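# Assemble two printed parts to match the sample on the stand

## Task

Join the two printed parts so that they match the assembled example shown on the stand.

## Robot and tools

Robot: two UR-type arms, left_arm and right_arm, each fitted with a 140 mm two-finger gripper whose fingers can fold at a hinge. In the scene frame the origin sits at table-top height midway between the nominal bases, +z points up and +x points out over the table. left_arm is on the +y side (these names do not match image left and right). Calibrated bases: left_arm at (+0.056, +0.520, +0.013) m, right_arm at (+0.016, -0.321, +0.013) m, both turned almost nothing about z.

Frames: a result reports hand positions (metres), quat_wxyz and velocities in that arm's own base frame. Fixed cameras and the table use the scene frame. Every commanded offset is taken along the axes of that arm's current Hand target. On the gripper, fingers point along +z and close along y. end_effector_position is the point between the pads when closed. Fingertips reach about 33 mm past it at gaps up to 40 mm, and only 9 mm past it when fully open.

Row layout, shared by execute_actions and move: one flat list of 18 numbers covering both arms, every number in [-1, 1]. Order: left dx, dy, dz, rx, ry, rz, left gripper position, force_limit, speed, then the same nine for the right arm. dx..rz are an offset from the Hand target the arm had when the action or move began, not an absolute pose. 1.0 equals 0.6 m or 180 degrees. rx, ry, rz form one rotation vector. All six at 0 re-requests the current Hand target. Gripper position: +1 fully open (140 mm), pads meet near -0.8, -1 closes until blocked. force_limit and speed both start at +1. A slow close (speed -1) on a part up to 40 mm wide presses about 14 N at force_limit -1, 40 N at 0, 58 N at +1. Faster closes squeeze harder (roughly 64 N at speed 0, 116 N at +1). Gap speed is about 30, 140 or 250 mm/s for speed -1, 0, +1. An arm that should stay put needs zeros for its pose and must be re-sent its previous gripper numbers, because a 0 in a gripper slot is a real command.

execute_actions(actions, cameras): actions is a list of actions. Each action holds 1 to 15 rows at 1/30 s per row, and a short action repeats its last row until 15 steps. Every row in an action is measured from that action's start pose. Because each new action begins from the present Hand target, sending the same offset again moves the arm further. Images are returned only when actions is empty or cameras names them.

move(target, speed, blend, stop_force, zero, blocking, cameras): drives each gripper in a straight line toward an offset from its Hand target. target is either one 18-number row or a list of up to 15 rows, all measured from the same starting Hand targets. speed is in m/s, 0.002 to 3.6, default 0.25, and rotation is capped at twice that in rad/s. blend is a corner radius in metres; 0 halts at each point. stop_force (3 to 120 N, shared by both arms) ends an arm's path once its wrist sensor reads that much push against the direction of travel. Leave it out when backing an arm away from something it presses on, and do not rely on it while the gripper is rotating. zero (default true) re-zeroes the sensor before the move. blocking=false returns after 0.5 s and cannot be combined with stop_force. Moves do not steer around obstacles and last between 0.5 s and 10 s. The result adds a "move:" line giving the ending (done, off_target, moving, held, fault) plus any limits (paced = clipped, held = steps withheld). done means the arm is at rest within 3 mm and 2 degrees of its target; it does not tell you whether anything was touched or moved.

wait(seconds 0-10): lets time run with the last commands held. stop(): brakes a running move; the fingers keep moving. zoom_image(camera, region [x0,y0,x1,y1] in pixels, at most 504x504): enlarges part of the latest image. Cameras: cam_high, cam_low, cam_bench (504x504), cam_left_wrist, cam_right_wrist (672x504). zero_wrist_force(arm): resets that arm's force/torque zero. read_manual: licence texts only. finished_scene: closes the scene for good, so call it only once the assembly holds with no robot support.

Reading results: a gripper holds something when object_status is 2 (0 moving, 1 blocked while opening, 2 blocked while closing, 3 reached the command or pads met, which does not prove a hold). position_measured is in counts: 3 open, 75 about 100 mm, 139 about 60 mm, 200 about 20 mm, 230 pads touching. To tighten a grip, raise force_limit and step position from -1 to -0.98. To loosen, open and close again slowly. Hand target is the last commanded pose after clipping; the gripper often stops short of it, and you add the gap as an offset. Orientation commands are clipped to within 32 degrees of the measured orientation on every step. Wrist force and torque are in the end-effector axes; a push shows up as force from the surface into the arm. Joint torques include gravity. A MOTOR HOT line warns that an over-temperature stop is near.

Things to avoid: letting parts drop or fall off the table (that fails the task), releasing parts while they move, hitting fixed objects, and hard pushes. The arms are stiff, so aiming even slightly past a firm contact can cause a fault stop: 150 N (plus or minus 25) of outside force, or a wrist contact torque of about 18 to 22 N m, halts the arm for 10 s. Any contact or squeeze between the two arms can end the scene, and closing one gripper on the other's fingers counts as such contact. Keep paths clear of each arm's own base. Grip parts near the fingertips, since grips nearer the palm fold the fingers and are unreliable. Use slow approaches with a modest stop_force whenever touching or inserting.

Each tool is called after "Emit:" as name([rows], argument=value, ...), one row to a line, values as JSON.

## Session

Emit:
execute_actions(actions=[])

Scene clock: 0.00 s.
left_arm: end_effector_position=(+0.0372, -0.4289, +0.1696) position_measured=3 object_status=3 end_effector_quat_wxyz=(+0.050, +0.701, -0.704, +0.100) | right_arm: end_effector_position=(+0.3098, +0.1465, +0.3050) position_measured=3 object_status=3 end_effector_quat_wxyz=(+0.642, -0.519, -0.495, -0.271)
Joint positions: left_arm=[-1.903 -1.897 2.181 -2.033 -1.436 2.826] | right_arm=[-0.636 -1.414 1.86 -0.479 -0.998 0.427]
Joint velocities: within noise
Joint torques (N m): no reading
Wrist force (N): no reading
Wrist torque (N m): no reading
Wrist force, peak (N): no reading
Hand target: left_arm +0.0372, -0.4289, +0.1696; +0.050, +0.701, -0.704, +0.100 | right_arm +0.3098, +0.1465, +0.3050; +0.642, -0.519, -0.495, -0.271
Tool commands: left_gripper/position=+1.0 left_gripper/force_limit=+1.0 left_gripper/speed=+1.0 right_gripper/position=+1.0 right_gripper/force_limit=+1.0 right_gripper/speed=+1.0

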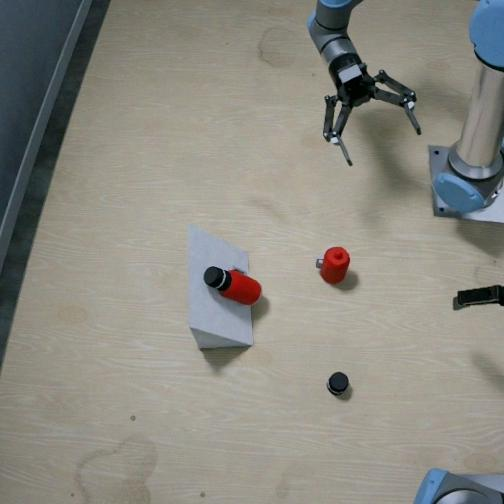

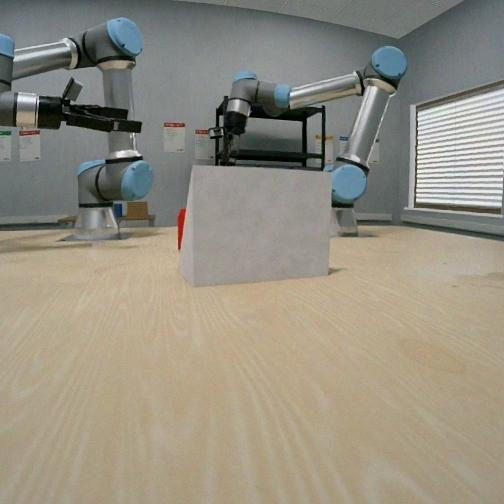

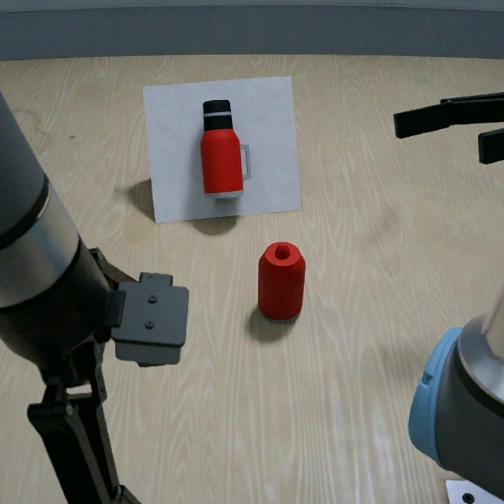

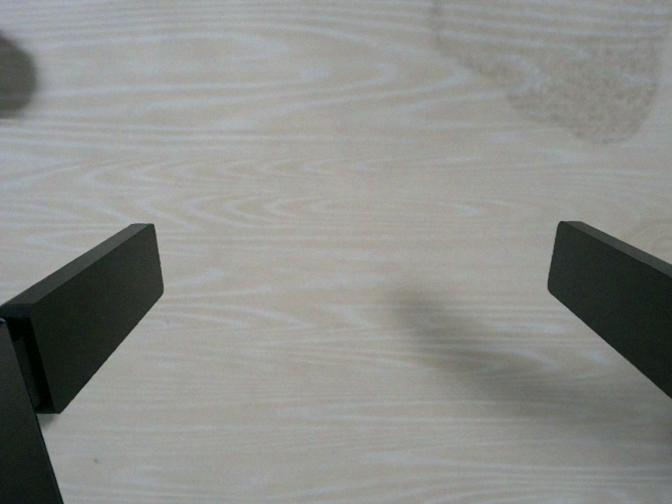

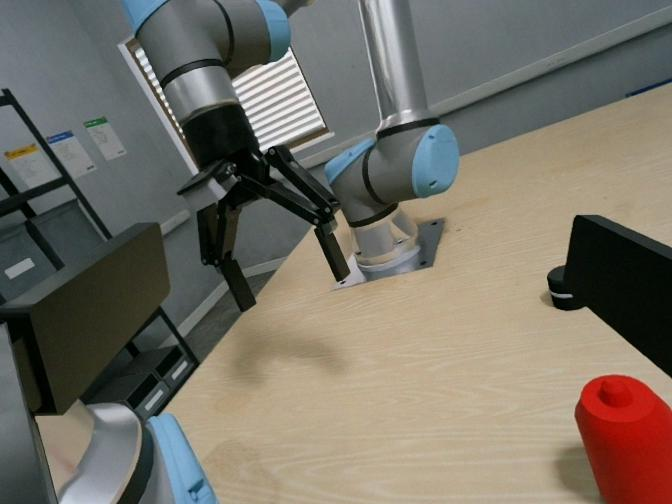

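Emit:
zoom_image(camera="cam_bench", region=[130, 70, 330, 330])

Emit:
zoom_image(camera="cam_high", region=[290, 230, 390, 410])

Emit:
zoom_image(camera="cam_high", region=[180, 220, 280, 350])

Emit:
zoom_image(camera="cam_right_wrist", region=[510, 220, 672, 504])

Scaled by 1.938 from the camera's 504x504 image, which has a finer 720x720 frame.

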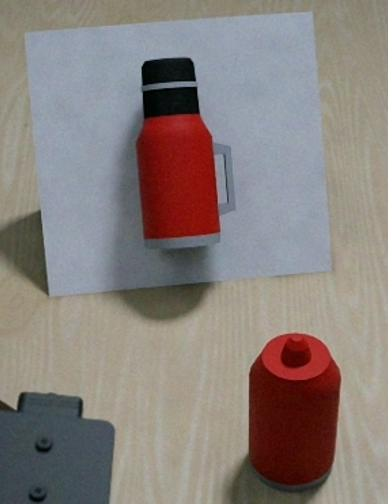

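Scaled by 2.800 from the camera's 504x504 image, which has a finer 720x720 frame.

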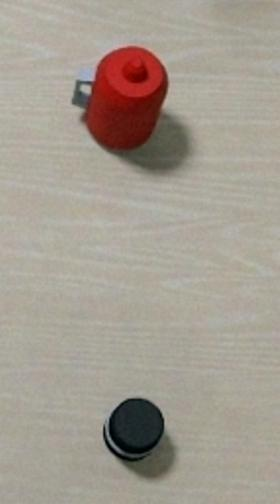

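Scaled by 3.877 from the camera's 504x504 image, which has a finer 720x720 frame.

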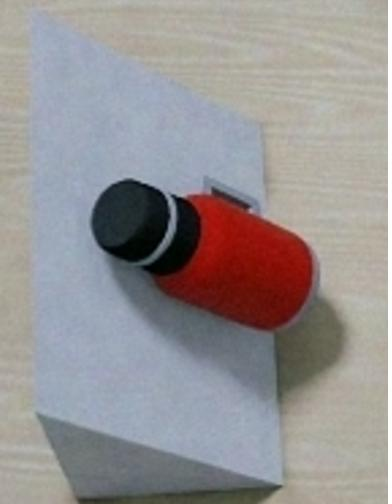

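Scaled by 1.775 from the camera's 672x504 image, which has a finer 960x720 frame.

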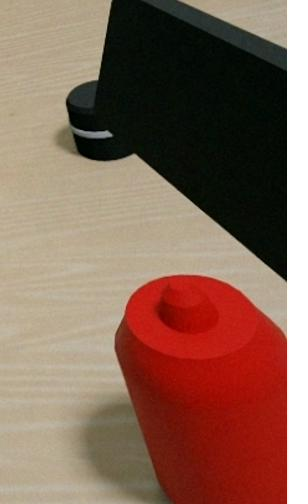

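Emit:
move(target=[-0.2227,-0.465,-0.0485,-0.0225,-0.0678,-0.001,1,1,1,0,0,-0.25,0,0,0,1,1,1], speed=0.35, cameras=["cam_left_wrist","cam_right_wrist","cam_bench"])

Scene clock: 5.53 s.
left_arm: end_effector_position=(+0.3150, -0.2913, +0.1895) position_measured=3 object_status=3 end_effector_quat_wxyz=(+0.000, +0.707, -0.707, +0.000) end_effector_velocity=(+0.000, +0.001, +0.000) end_effector_angular_velocity=(+0.004, +0.003, -0.001) | right_arm: end_effector_position=(+0.3629, +0.0063, +0.3091) position_measured=3 object_status=3 end_effector_quat_wxyz=(+0.642, -0.519, -0.495, -0.271)
Joint positions: left_arm=[-1.063 -1.75 1.955 -1.775 -1.57 3.651] | right_arm=[-0.785 -1.172 1.528 -0.387 -1.148 0.422]
Joint velocities: left_arm=[0.002 0.003 -0.004 0.005 -0.001 0.004] | right_arm=[within noise]
Joint torques (N m): left_arm=[14.09 -9.04 -31.87 0.42 -1.59 2.64] | right_arm=[-7.67 -27.79 -27.3 4.07 -1.48 -1.47]
Wrist force (N): left_arm=[0.3 -0.8 0.0] | right_arm=[0.7 -0.3 0.6]
Wrist torque (N m): left_arm=[-0.11 0.01 -0.02] | right_arm=[-0.04 -0.18 0.14]
Wrist force, peak (N): left_arm=[-1.4 -3.9 0.2] | right_arm=[0.7 0.5 0.7]
Hand target: left_arm +0.3151, -0.2912, +0.1895; +0.000, +0.707, -0.707, +0.000 | right_arm +0.3629, +0.0063, +0.3091; +0.642, -0.519, -0.495, -0.271
Off the commanded pose: left_arm 0.000 m, 0 deg | right_arm 0.000 m, 0 deg.
move: done
camera_calibration:
cam_left_wrist: T_world_to_cam=[[-0.999881, -0.00525191, 0.0145262, 0.317394], [0.000179188, 0.936416, 0.350893, 0.210994], [-0.0154454, 0.350854, -0.936303, 0.426575], [0, 0, 0, 1]] pos_world=[0.323907, -0.345577, 0.320756]
cam_right_wrist: T_world_to_cam=[[0.848386, 0.318591, -0.422778, -0.16967], [-0.241755, -0.47732, -0.84482, 0.356873], [-0.470952, 0.818942, -0.32793, 0.411982], [0, 0, 0, 1]] pos_world=[0.424245, -0.112992, 0.364862]
Images, in order (width x height): cam_bench 504x504, cam_left_wrist 672x504, cam_right_wrist 672x504.

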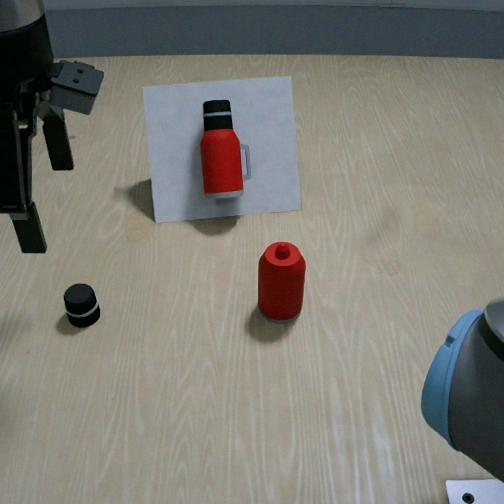

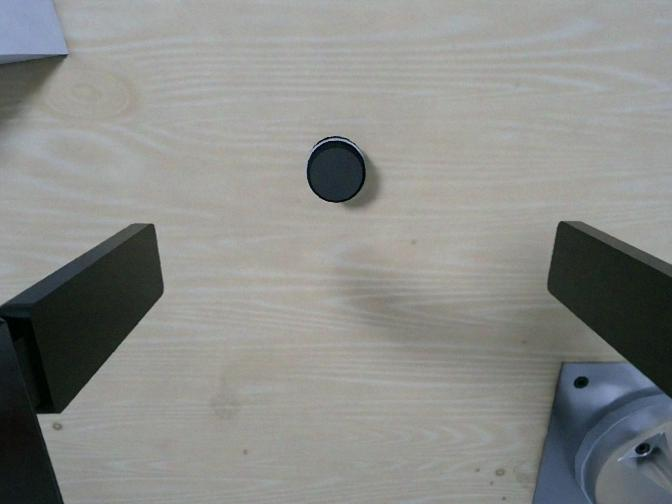

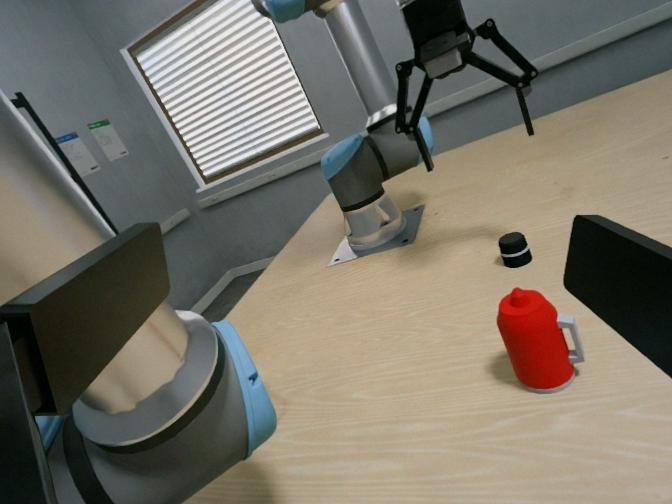

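Emit:
zoom_image(camera="cam_right_wrist", region=[480, 220, 600, 400])

Emit:
zoom_image(camera="cam_left_wrist", region=[290, 120, 390, 220])

Emit:
zoom_image(camera="cam_bench", region=[190, 90, 310, 330])

Emit:
zoom_image(camera="cam_bench", region=[50, 270, 120, 340])

Scaled by 2.800 from the camera's 672x504 image, which has a finer 960x720 frame.

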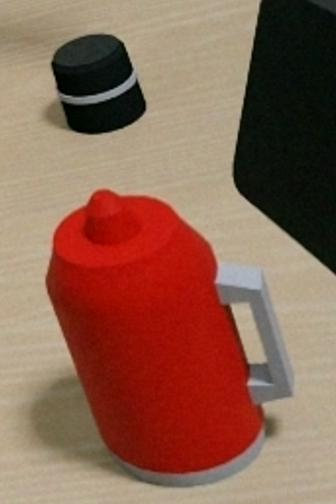

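Scaled by 5.040 from the camera's 672x504 image, which has a finer 960x720 frame.

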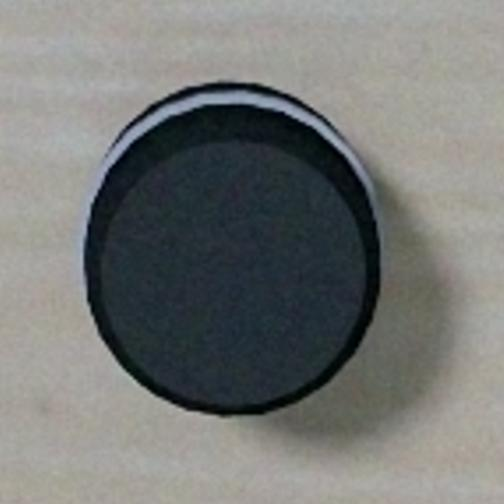

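Scaled by 2.100 from the camera's 504x504 image, which has a finer 720x720 frame.

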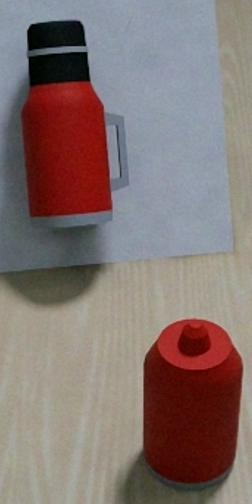

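Scaled by 7.200 from the camera's 504x504 image, which has a finer 720x720 frame.

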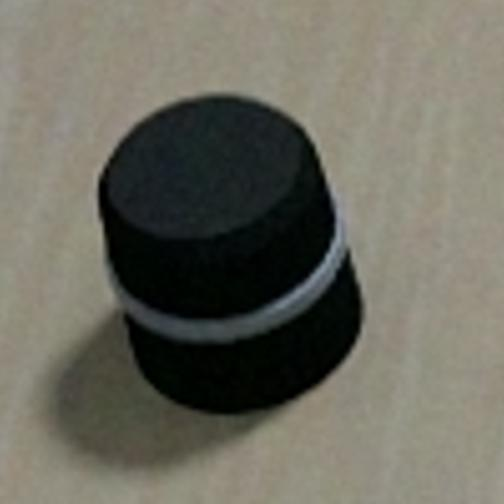

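Emit:
move([
  [0,-0.0063,0.15,0,0,0,0.0,-0.5,0.5,0,0,0,0,0,0,1,1,1],
  [0,-0.0063,0.2625,0,0,0,0.0,-0.5,0.5,0,0,0,0,0,0,1,1,1],
], speed=[0.25,0.12], blend=0.02, cameras=["cam_left_wrist","cam_right_wrist"])

Emit:
execute_actions([
  [[0,0,0,0,0,0,-1,-0.5,-1,0,0,0,0,0,0,1,1,1]],
  [[0,0,0,0,0,0,-1,-0.5,-1,0,0,0,0,0,0,1,1,1]],
  [[0,0,0,0,0,0,-1,-0.5,-1,0,0,0,0,0,0,1,1,1]],
], cameras=["cam_left_wrist","cam_right_wrist"])

Scene clock: 9.53 s.
left_arm: end_effector_position=(+0.3188, -0.2910, +0.0321) position_measured=129 object_status=3 end_effector_quat_wxyz=(+0.000, +0.707, -0.707, -0.001) | right_arm: end_effector_position=(+0.3629, +0.0063, +0.3091) position_measured=3 object_status=3 end_effector_quat_wxyz=(+0.642, -0.519, -0.495, -0.271)
Joint positions: left_arm=[-1.054 -1.561 2.233 -2.242 -1.57 3.659] | right_arm=[-0.785 -1.172 1.528 -0.386 -1.148 0.422]
Joint torques (N m): left_arm=[14.14 -11.5 -12.21 -6.87 0.64 2.54] | right_arm=[-7.29 -27.23 -27.6 4.08 -1.73 -1.56]
Wrist force (N): left_arm=[0.4 -0.7 0.4] | right_arm=[0.5 -0.3 0.3]
Wrist torque (N m): left_arm=[-0.10 -0.02 -0.02] | right_arm=[-0.05 -0.14 0.14]
Wrist force, peak (N): left_arm=[0.5 -0.7 1.2] | right_arm=[0.8 -0.1 0.9]
Hand target: left_arm +0.3188, -0.2910, +0.0320; +0.000, +0.707, -0.707, +0.000 | right_arm +0.3629, +0.0063, +0.3091; +0.642, -0.519, -0.495, -0.271
Off the commanded pose: left_arm 0.000 m, 0 deg | right_arm 0.000 m, 0 deg.
move: done
camera_calibration:
cam_left_wrist: T_world_to_cam=[[-0.999879, -0.0050987, 0.0146872, 0.323507], [0.00038257, 0.936339, 0.351098, 0.265909], [-0.0155423, 0.351061, -0.936224, 0.279279], [0, 0, 0, 1]] pos_world=[0.327707, -0.345376, 0.163356]
cam_right_wrist: T_world_to_cam=[[0.848386, 0.318591, -0.422778, -0.16967], [-0.241755, -0.47732, -0.84482, 0.356873], [-0.470952, 0.818942, -0.32793, 0.411982], [0, 0, 0, 1]] pos_world=[0.424245, -0.112992, 0.364862]
Images, in order (width x height): cam_left_wrist 672x504, cam_right_wrist 672x504.

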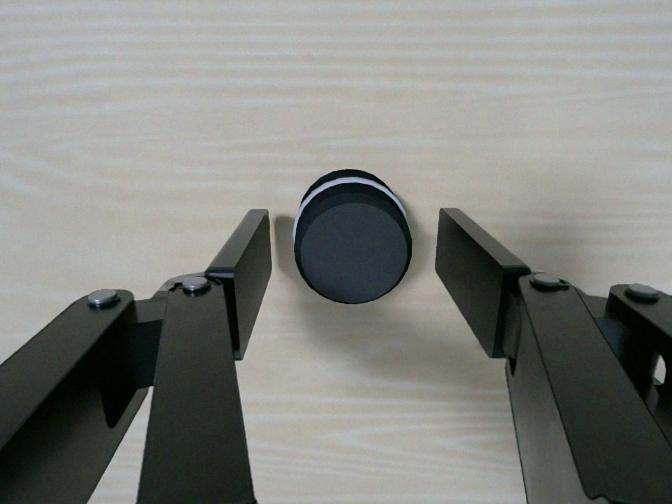

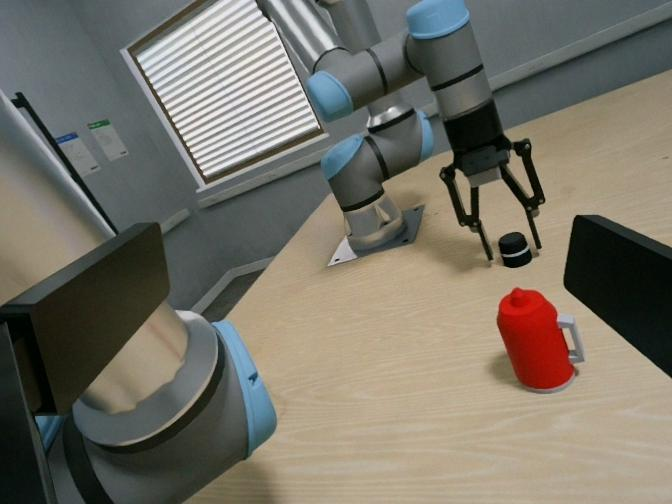

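Scene clock: 11.23 s.
left_arm: end_effector_position=(+0.3188, -0.2911, +0.0320) position_measured=166 object_status=2 end_effector_quat_wxyz=(+0.000, +0.707, -0.707, +0.000) | right_arm: end_effector_position=(+0.3629, +0.0063, +0.3091) position_measured=3 object_status=3 end_effector_quat_wxyz=(+0.642, -0.519, -0.495, -0.271)
Joint positions: left_arm=[-1.054 -1.561 2.233 -2.242 -1.57 3.659] | right_arm=[-0.785 -1.172 1.528 -0.386 -1.148 0.422]
Joint torques (N m): left_arm=[13.41 -10.8 -12.57 -4.62 -1.77 2.55] | right_arm=[-6.36 -26.9 -26.63 4.39 -1.77 -1.4]
Wrist force (N): left_arm=[-1.2 0.1 -8.6] | right_arm=[0.6 -0.1 0.7]
Wrist torque (N m): left_arm=[-0.13 0.03 0.00] | right_arm=[-0.02 -0.14 0.13]
Wrist force, peak (N): left_arm=[-1.3 0.2 -8.9] | right_arm=[0.9 0.0 0.8]
Hand target: left_arm +0.3188, -0.2910, +0.0320; +0.000, +0.707, -0.707, +0.000 | right_arm +0.3629, +0.0063, +0.3091; +0.642, -0.519, -0.495, -0.271
Off the commanded pose: left_arm 0.000 m, 0 deg | right_arm 0.000 m, 0 deg.
camera_calibration:
cam_left_wrist: T_world_to_cam=[[-0.999879, -0.00509871, 0.0146876, 0.323608], [0.000381269, 0.936372, 0.35101, 0.265971], [-0.0155428, 0.350973, -0.936257, 0.279162], [0, 0, 0, 1]] pos_world=[0.327807, -0.345376, 0.163256]
cam_right_wrist: T_world_to_cam=[[0.848386, 0.318591, -0.422778, -0.16967], [-0.241755, -0.47732, -0.84482, 0.356873], [-0.470952, 0.818942, -0.32793, 0.411982], [0, 0, 0, 1]] pos_world=[0.424245, -0.112992, 0.364862]
Images, in order (width x height): cam_left_wrist 672x504, cam_right_wrist 672x504.

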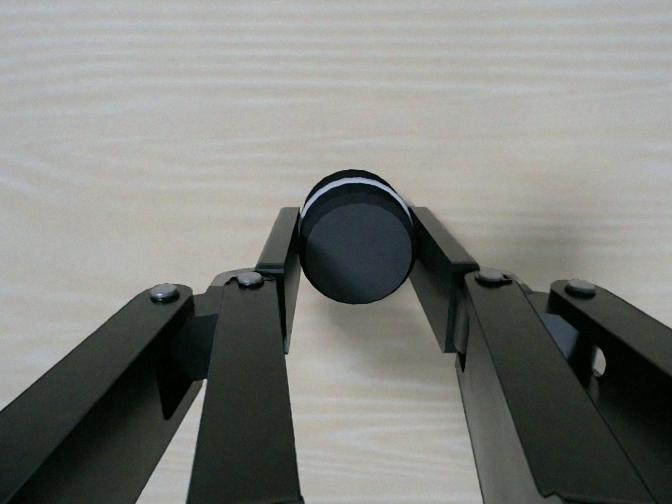

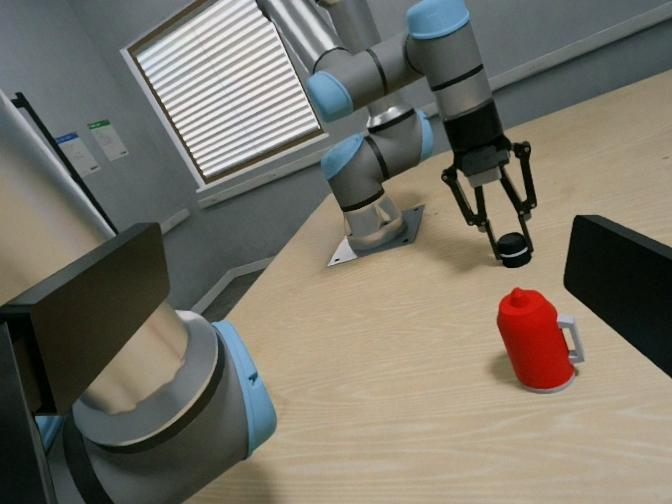

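Emit:
move([
  [0,0,-0.17,0,0,0,-1,-0.5,-1,0,0,0,0,0,0,1,1,1],
  [0.4495,0.063,-0.3392,0,0,0,-1,-0.5,-1,0,0,0,0,0,0,1,1,1],
], speed=0.25, blend=0.04, cameras=["cam_left_wrist","cam_right_wrist","cam_bench"])

Emit:
zoom_image(camera="cam_left_wrist", region=[160, 100, 420, 320])

Emit:
zoom_image(camera="cam_right_wrist", region=[440, 120, 620, 400])

Scene clock: 15.80 s.
left_arm: end_effector_position=(+0.2808, -0.5609, +0.2351) position_measured=166 object_status=2 end_effector_quat_wxyz=(+0.000, +0.707, -0.707, +0.000) | right_arm: end_effector_position=(+0.3629, +0.0063, +0.3091) position_measured=3 object_status=3 end_effector_quat_wxyz=(+0.642, -0.519, -0.495, -0.271)
Joint positions: left_arm=[-1.321 -1.28 1.339 -1.629 -1.571 3.393] | right_arm=[-0.785 -1.172 1.528 -0.386 -1.148 0.422]
Joint torques (N m): left_arm=[-13.65 -27.68 -34.7 0.34 -1.71 -2.54] | right_arm=[-5.98 -26.92 -26.58 4.16 -1.67 -1.61]
Wrist force (N): left_arm=[0.3 -0.5 0.5] | right_arm=[0.4 -0.3 0.7]
Wrist torque (N m): left_arm=[-0.04 0.02 0.20] | right_arm=[-0.06 -0.11 0.14]
Wrist force, peak (N): left_arm=[-1.4 0.2 -8.9] | right_arm=[0.8 0.1 1.0]
Hand target: left_arm +0.2808, -0.5610, +0.2352; +0.000, +0.707, -0.707, +0.000 | right_arm +0.3629, +0.0063, +0.3091; +0.642, -0.519, -0.495, -0.271
Off the commanded pose: left_arm 0.000 m, 0 deg | right_arm 0.000 m, 0 deg.
move: done
camera_calibration:
cam_left_wrist: T_world_to_cam=[[-0.999879, -0.00519117, 0.0146534, 0.28111], [0.000282153, 0.936383, 0.35098, 0.447375], [-0.0155432, 0.350941, -0.936268, 0.563402], [0, 0, 0, 1]] pos_world=[0.289707, -0.615176, 0.366356]
cam_right_wrist: T_world_to_cam=[[0.848386, 0.318591, -0.422778, -0.16967], [-0.241755, -0.47732, -0.84482, 0.356873], [-0.470952, 0.818942, -0.32793, 0.411982], [0, 0, 0, 1]] pos_world=[0.424245, -0.112992, 0.364862]
Images, in order (width x height): cam_bench 504x504, cam_left_wrist 672x504, cam_right_wrist 672x504.

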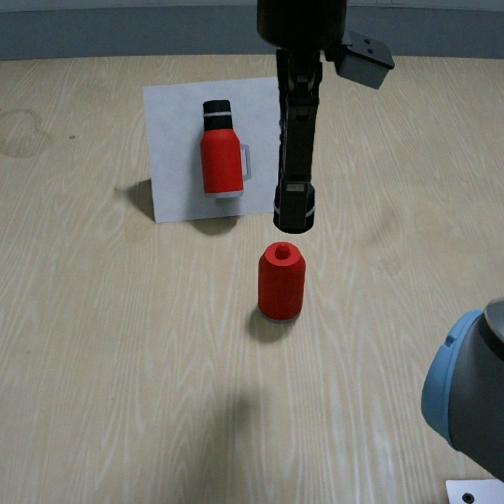

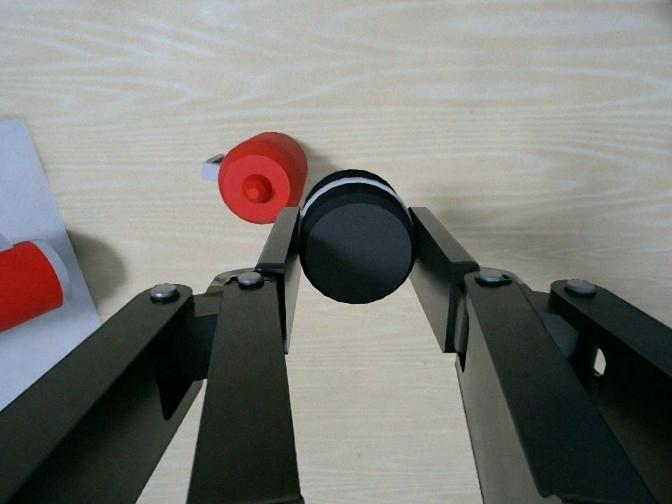

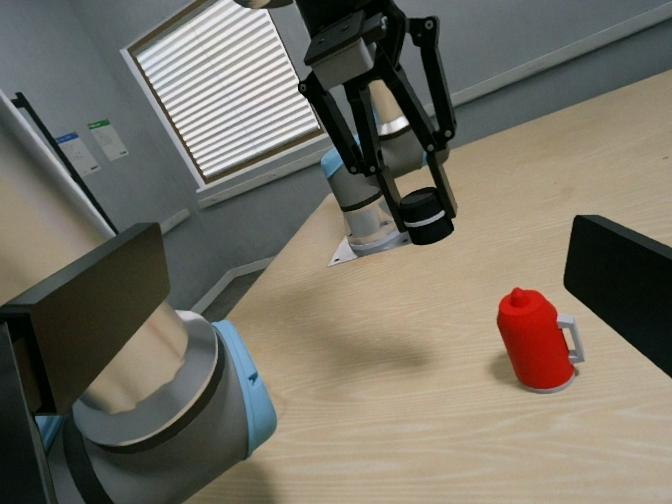

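Scaled by 1.938 from the camera's 672x504 image, which has a finer 960x720 frame.

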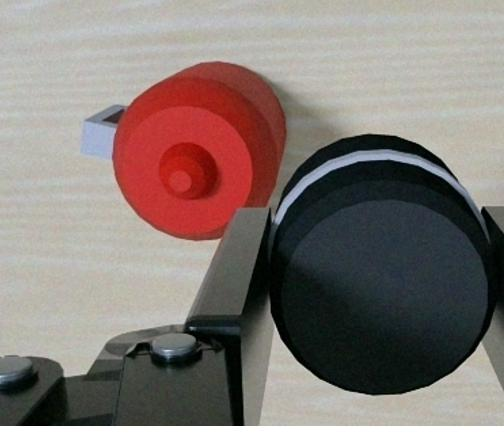

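Scaled by 1.800 from the camera's 672x504 image, which has a finer 960x720 frame.

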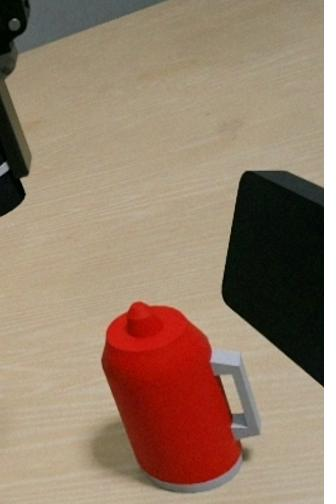

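Emit:
move([
  [-0.0167,-0.0983,0,0,0,0,-1,-0.5,-1,0,0,0,0,0,0,1,1,1],
  [-0.0167,-0.0983,0.14,0,0,0,-1,-0.5,-1,0,0,0,0,0,0,1,1,1],
], speed=[0.2,0.12], blend=0.01, cameras=["cam_high","cam_right_wrist","cam_bench"])

Emit:
zoom_image(camera="cam_bench", region=[240, 180, 340, 340])

Emit:
zoom_image(camera="cam_right_wrist", region=[460, 220, 600, 400])

Scene clock: 18.97 s.
left_arm: end_effector_position=(+0.3397, -0.5509, +0.1513) position_measured=166 object_status=2 end_effector_quat_wxyz=(+0.000, +0.707, -0.707, -0.001) | right_arm: end_effector_position=(+0.3629, +0.0063, +0.3091) position_measured=3 object_status=3 end_effector_quat_wxyz=(+0.642, -0.519, -0.495, -0.271)
Joint positions: left_arm=[-1.226 -1.201 1.448 -1.817 -1.571 3.488] | right_arm=[-0.785 -1.172 1.528 -0.386 -1.148 0.422]
Joint torques (N m): left_arm=[12.84 -34.5 -17.06 -6.86 1.63 2.44] | right_arm=[-4.63 -26.95 -27.6 4.29 -1.69 -1.43]
Wrist force (N): left_arm=[0.5 -0.4 0.7] | right_arm=[0.6 0.0 0.6]
Wrist torque (N m): left_arm=[-0.02 -0.03 -0.02] | right_arm=[0.00 -0.15 0.13]
Wrist force, peak (N): left_arm=[-0.2 -3.7 0.1] | right_arm=[0.8 -0.5 0.7]
Hand target: left_arm +0.3397, -0.5509, +0.1512; +0.000, +0.707, -0.707, +0.000 | right_arm +0.3629, +0.0063, +0.3091; +0.642, -0.519, -0.495, -0.271
Off the commanded pose: left_arm 0.000 m, 0 deg | right_arm 0.000 m, 0 deg.
move: done
camera_calibration:
cam_right_wrist: T_world_to_cam=[[0.848386, 0.318591, -0.422778, -0.16967], [-0.241755, -0.47732, -0.84482, 0.356873], [-0.470952, 0.818942, -0.32793, 0.411982], [0, 0, 0, 1]] pos_world=[0.424245, -0.112992, 0.364862]
Images, in order (width x height): cam_high 504x504, cam_bench 504x504, cam_right_wrist 672x504.

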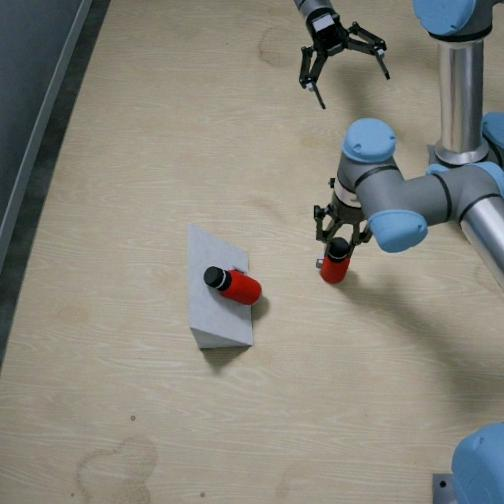

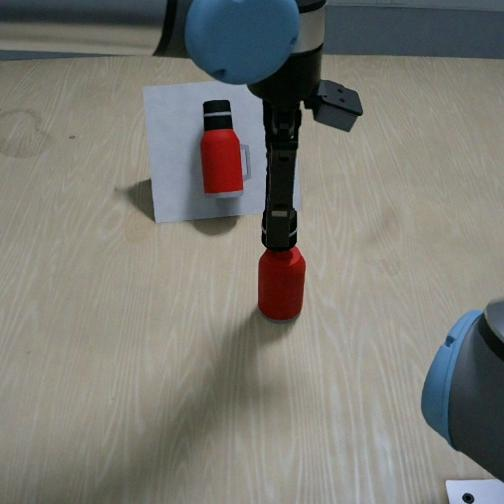

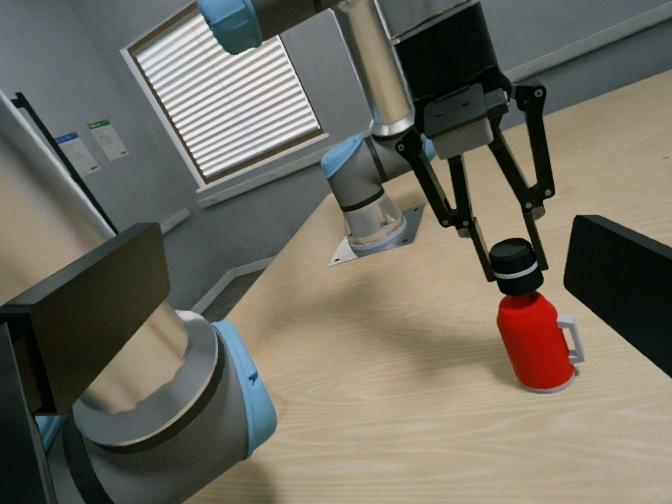

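Scaled by 3.150 from the camera's 504x504 image, which has a finer 720x720 frame.

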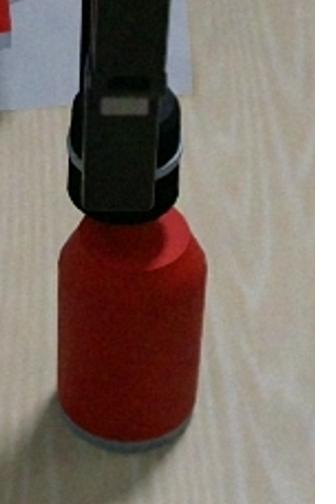

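Scaled by 2.800 from the camera's 672x504 image, which has a finer 960x720 frame.

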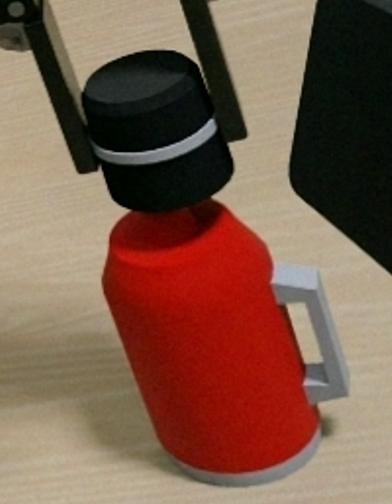

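Emit:
zoom_image(camera="cam_high", region=[310, 220, 360, 300])

Emit:
zoom_image(camera="cam_right_wrist", region=[480, 225, 580, 325])

Emit:
zoom_image(camera="cam_bench", region=[250, 200, 310, 270])

Scaled by 6.300 from the camera's 504x504 image, which has a finer 720x720 frame.

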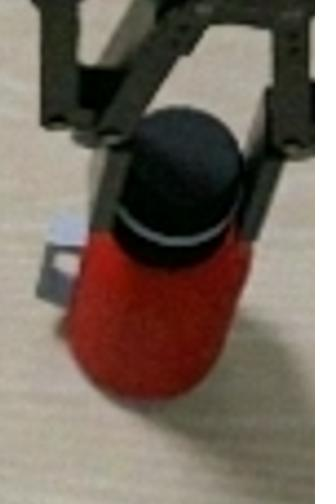

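Scaled by 5.040 from the camera's 672x504 image, which has a finer 960x720 frame.

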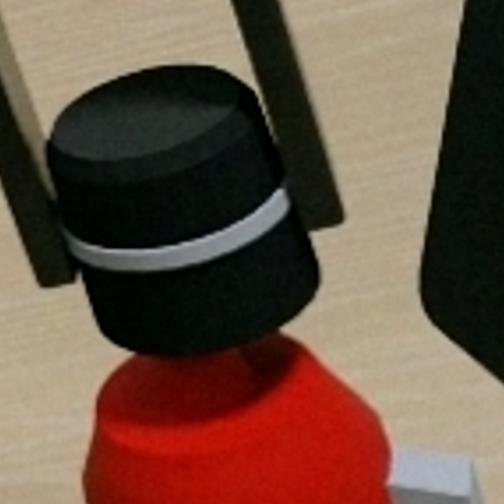

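Scaled by 7.200 from the camera's 504x504 image, which has a finer 720x720 frame.

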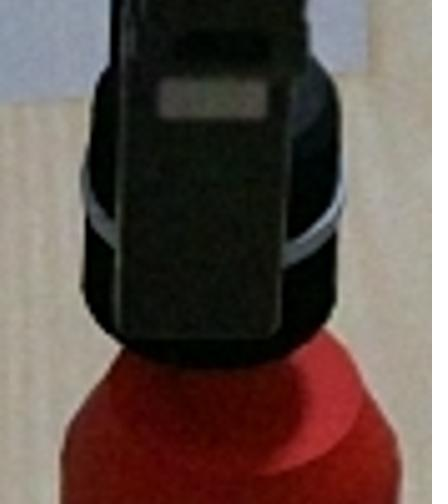

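Emit:
move(target=[0.0087,0.0037,0,0,0,0,-1,-0.5,-1,0,0,0,0,0,0,1,1,1], speed=0.05, cameras=["cam_high","cam_right_wrist","cam_bench"])

Emit:
zoom_image(camera="cam_high", region=[310, 220, 360, 300])

Emit:
zoom_image(camera="cam_right_wrist", region=[480, 225, 600, 405])

Emit:
zoom_image(camera="cam_bench", region=[240, 180, 340, 340])

Scene clock: 22.77 s.
left_arm: end_effector_position=(+0.3376, -0.5559, +0.1512) position_measured=166 object_status=2 end_effector_quat_wxyz=(+0.000, +0.707, -0.707, +0.000) | right_arm: end_effector_position=(+0.3629, +0.0063, +0.3091) position_measured=3 object_status=3 end_effector_quat_wxyz=(+0.642, -0.519, -0.495, -0.271)
Joint positions: left_arm=[-1.232 -1.193 1.438 -1.815 -1.571 3.482] | right_arm=[-0.785 -1.172 1.528 -0.386 -1.148 0.422]
Joint torques (N m): left_arm=[-12.23 -33.7 -33.33 0.16 1.05 -2.38] | right_arm=[-3.52 -26.76 -26.79 4.26 -1.85 -1.52]
Wrist force (N): left_arm=[0.3 -0.3 0.6] | right_arm=[0.6 -0.1 0.4]
Wrist torque (N m): left_arm=[0.00 -0.01 -0.03] | right_arm=[-0.01 -0.15 0.14]
Wrist force, peak (N): left_arm=[0.4 -0.5 1.0] | right_arm=[0.7 -0.3 0.8]
Hand target: left_arm +0.3375, -0.5561, +0.1512; +0.000, +0.707, -0.707, +0.000 | right_arm +0.3629, +0.0063, +0.3091; +0.642, -0.519, -0.495, -0.271
Off the commanded pose: left_arm 0.000 m, 0 deg | right_arm 0.000 m, 0 deg.
move: done
camera_calibration:
cam_right_wrist: T_world_to_cam=[[0.848386, 0.318591, -0.422778, -0.16967], [-0.241755, -0.47732, -0.84482, 0.356873], [-0.470952, 0.818942, -0.32793, 0.411982], [0, 0, 0, 1]] pos_world=[0.424245, -0.112992, 0.364862]
Images, in order (width x height): cam_high 504x504, cam_bench 504x504, cam_right_wrist 672x504.

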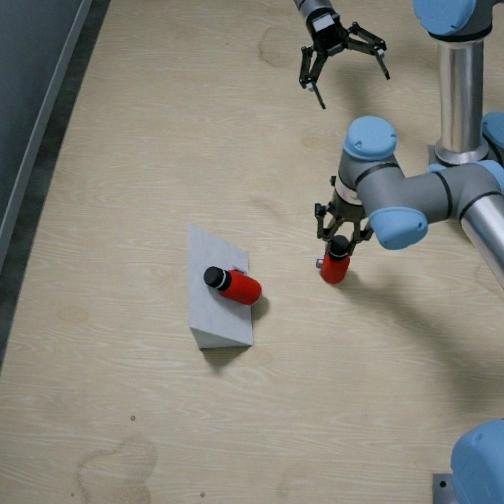

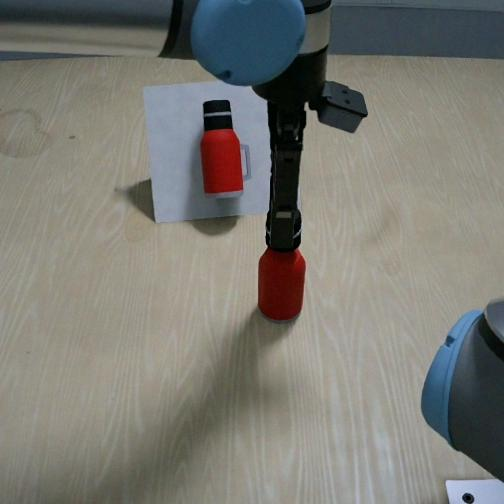

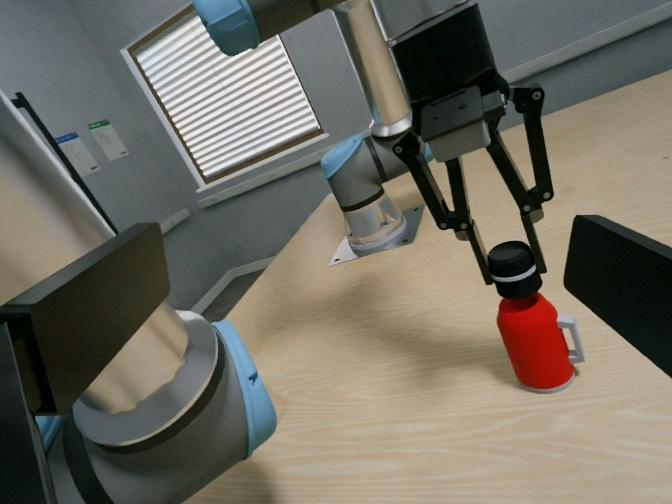

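Scaled by 6.300 from the camera's 504x504 image, which has a finer 720x720 frame.

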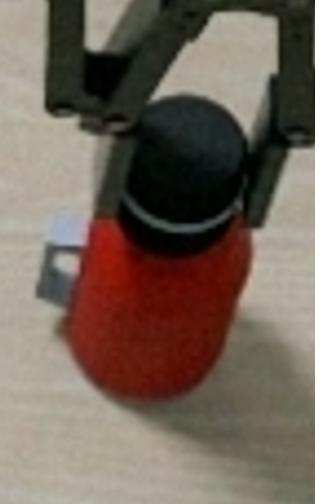

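Scaled by 2.800 from the camera's 672x504 image, which has a finer 960x720 frame.

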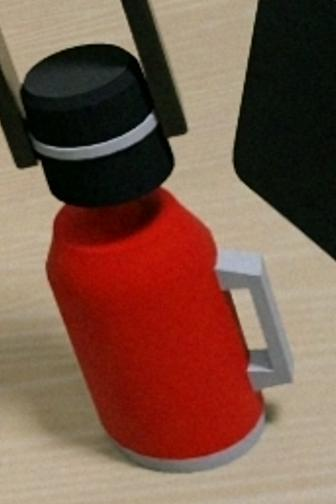

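Scaled by 3.150 from the camera's 504x504 image, which has a finer 720x720 frame.

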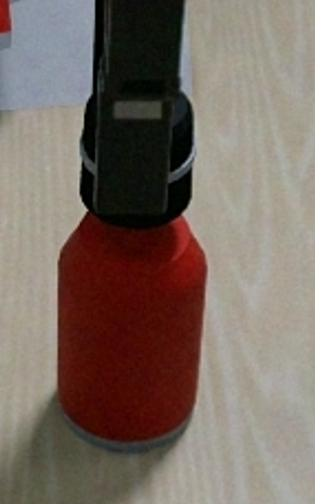

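Emit:
move([
  [0.0008,0.0022,0,0,0,0,-1,-0.5,-1,0,0,0,0,0,0,1,1,1],
  [0.0008,0.0022,0.08,0,0,0,-1,-0.5,-1,0,0,0,0,0,0,1,1,1],
], speed=0.015, stop_force=8, cameras=["cam_high","cam_right_wrist","cam_bench"])

Emit:
zoom_image(camera="cam_high", region=[310, 220, 360, 300])

Emit:
zoom_image(camera="cam_right_wrist", region=[480, 225, 600, 405])

Emit:
zoom_image(camera="cam_bench", region=[240, 180, 340, 340])

Scene clock: 26.83 s.
left_arm: end_effector_position=(+0.3362, -0.5566, +0.1322) position_measured=166 object_status=2 end_effector_quat_wxyz=(+0.000, +0.707, -0.707, -0.001) | right_arm: end_effector_position=(+0.3629, +0.0063, +0.3091) position_measured=3 object_status=3 end_effector_quat_wxyz=(+0.642, -0.519, -0.495, -0.271)
Joint positions: left_arm=[-1.234 -1.181 1.472 -1.86 -1.571 3.48] | right_arm=[-0.785 -1.172 1.528 -0.386 -1.148 0.422]
Joint torques (N m): left_arm=[-12.82 -52.91 -31.59 0.44 -1.55 -2.34] | right_arm=[-2.87 -26.17 -27.85 4.26 -1.46 -1.59]
Wrist force (N): left_arm=[-1.1 0.0 -5.3] | right_arm=[0.8 0.0 0.5]
Wrist torque (N m): left_arm=[0.01 0.02 -0.03] | right_arm=[0.02 -0.19 0.13]
Wrist force, peak (N): left_arm=[-3.2 0.7 -17.6] | right_arm=[0.8 -0.4 0.6]
Hand target: left_arm +0.3362, -0.5566, +0.1322; +0.000, +0.707, -0.707, -0.001 (not the last commanded pose) | right_arm +0.3629, +0.0063, +0.3091; +0.642, -0.519, -0.495, -0.271
Off the commanded pose: left_arm 0.029 m, 0 deg | right_arm 0.000 m, 0 deg.
move: contact (left_arm); path passed 1 of 2 targets
camera_calibration:
cam_right_wrist: T_world_to_cam=[[0.848386, 0.318591, -0.422778, -0.16967], [-0.241755, -0.47732, -0.84482, 0.356873], [-0.470952, 0.818942, -0.32793, 0.411982], [0, 0, 0, 1]] pos_world=[0.424245, -0.112992, 0.364862]
Images, in order (width x height): cam_high 504x504, cam_bench 504x504, cam_right_wrist 672x504.

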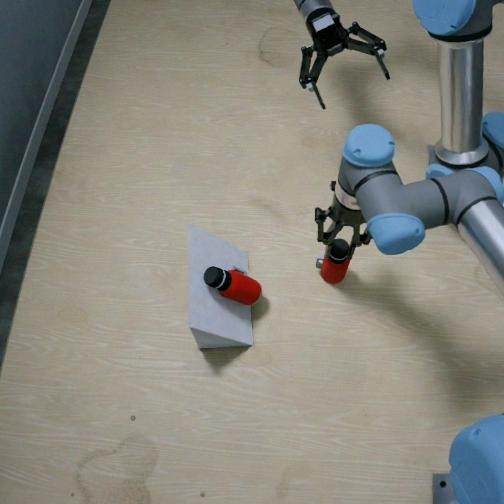

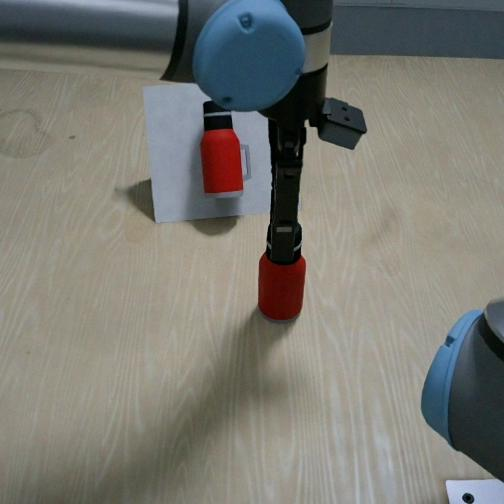

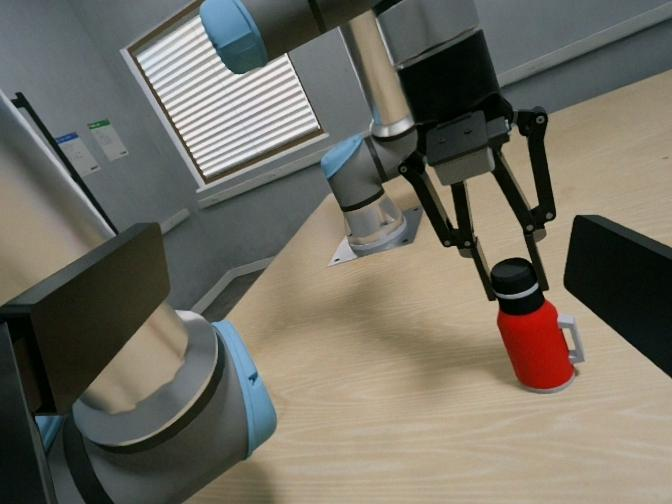

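Scaled by 6.300 from the camera's 504x504 image, which has a finer 720x720 frame.

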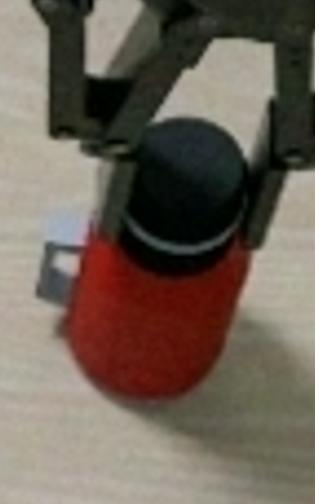

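Scaled by 2.800 from the camera's 672x504 image, which has a finer 960x720 frame.

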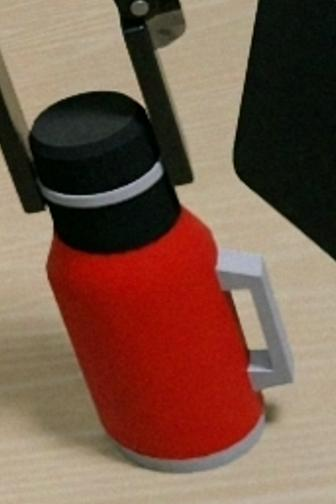

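Scaled by 3.150 from the camera's 504x504 image, which has a finer 720x720 frame.

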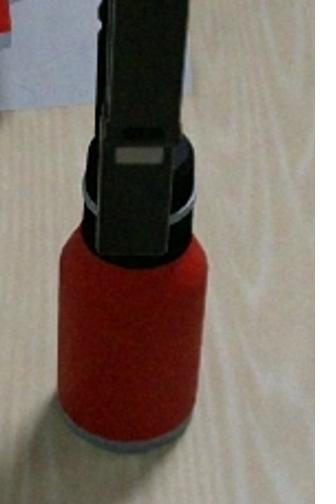

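Emit:
move(target=[0,0,0.02,0,0,0,-1,-0.5,-1,0,0,0,0,0,0,1,1,1], speed=0.008, stop_force=25, cameras=["cam_high","cam_right_wrist","cam_bench"])

Emit:
zoom_image(camera="cam_right_wrist", region=[480, 245, 570, 345])

Emit:
zoom_image(camera="cam_bench", region=[250, 210, 320, 330])

Scene clock: 29.70 s.
left_arm: end_effector_position=(+0.3362, -0.5565, +0.1206) position_measured=166 object_status=2 end_effector_quat_wxyz=(+0.000, +0.707, -0.707, -0.001) | right_arm: end_effector_position=(+0.3629, +0.0063, +0.3091) position_measured=3 object_status=3 end_effector_quat_wxyz=(+0.642, -0.519, -0.495, -0.271)
Joint positions: left_arm=[-1.234 -1.173 1.491 -1.887 -1.571 3.48] | right_arm=[-0.785 -1.172 1.528 -0.386 -1.148 0.422]
Joint torques (N m): left_arm=[-11.4 -27.13 -20.13 2.38 -1.48 -1.95] | right_arm=[-2 -26.86 -25.74 4.28 -1.49 -1.47]
Wrist force (N): left_arm=[-1.3 0.1 -30.4] | right_arm=[0.7 0.2 0.6]
Wrist torque (N m): left_arm=[-0.05 0.09 -0.01] | right_arm=[0.05 -0.18 0.14]
Wrist force, peak (N): left_arm=[-1.3 -0.1 -31.3] | right_arm=[0.8 -0.2 0.7]
Hand target: left_arm +0.3362, -0.5566, +0.1207; +0.000, +0.707, -0.707, -0.001 (not the last commanded pose) | right_arm +0.3629, +0.0063, +0.3091; +0.642, -0.519, -0.495, -0.271
Off the commanded pose: left_arm 0.000 m, 0 deg | right_arm 0.000 m, 0 deg.
move: contact (left_arm)
camera_calibration:
cam_right_wrist: T_world_to_cam=[[0.848386, 0.318591, -0.422778, -0.16967], [-0.241755, -0.47732, -0.84482, 0.356873], [-0.470952, 0.818942, -0.32793, 0.411982], [0, 0, 0, 1]] pos_world=[0.424245, -0.112992, 0.364862]
Images, in order (width x height): cam_high 504x504, cam_bench 504x504, cam_right_wrist 672x504.

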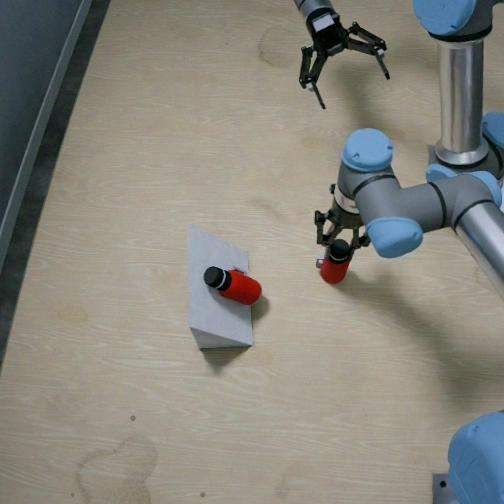

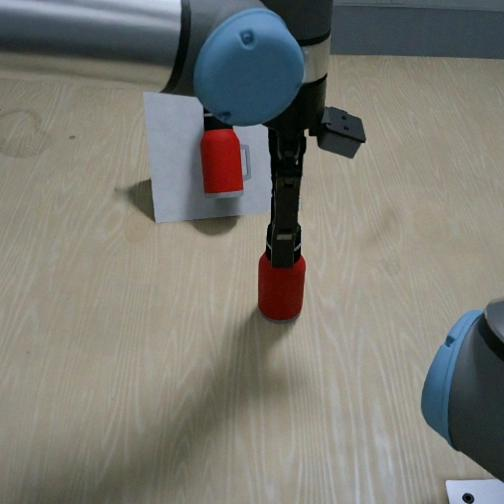

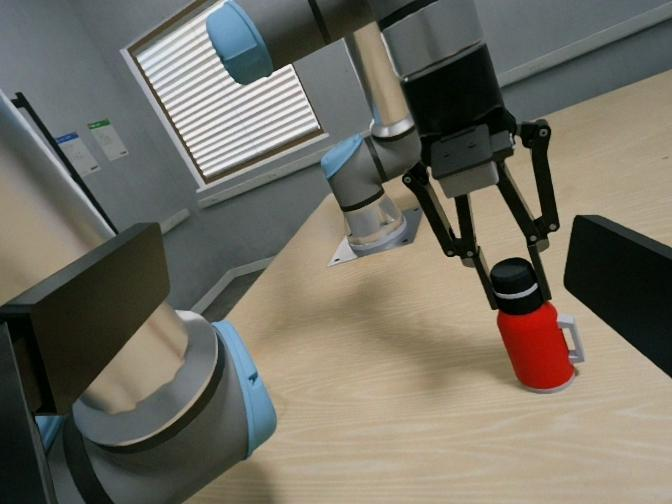

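Scaled by 5.040 from the camera's 672x504 image, which has a finer 960x720 frame.

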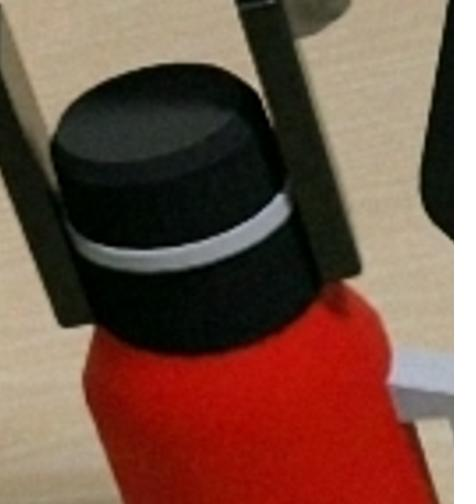

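Scaled by 4.200 from the camera's 504x504 image, which has a finer 720x720 frame.

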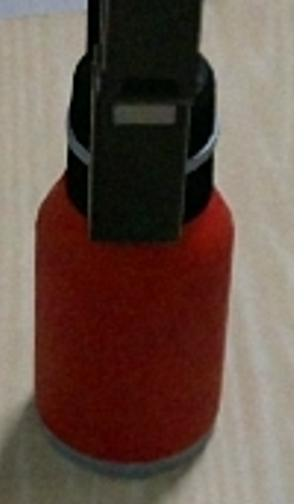

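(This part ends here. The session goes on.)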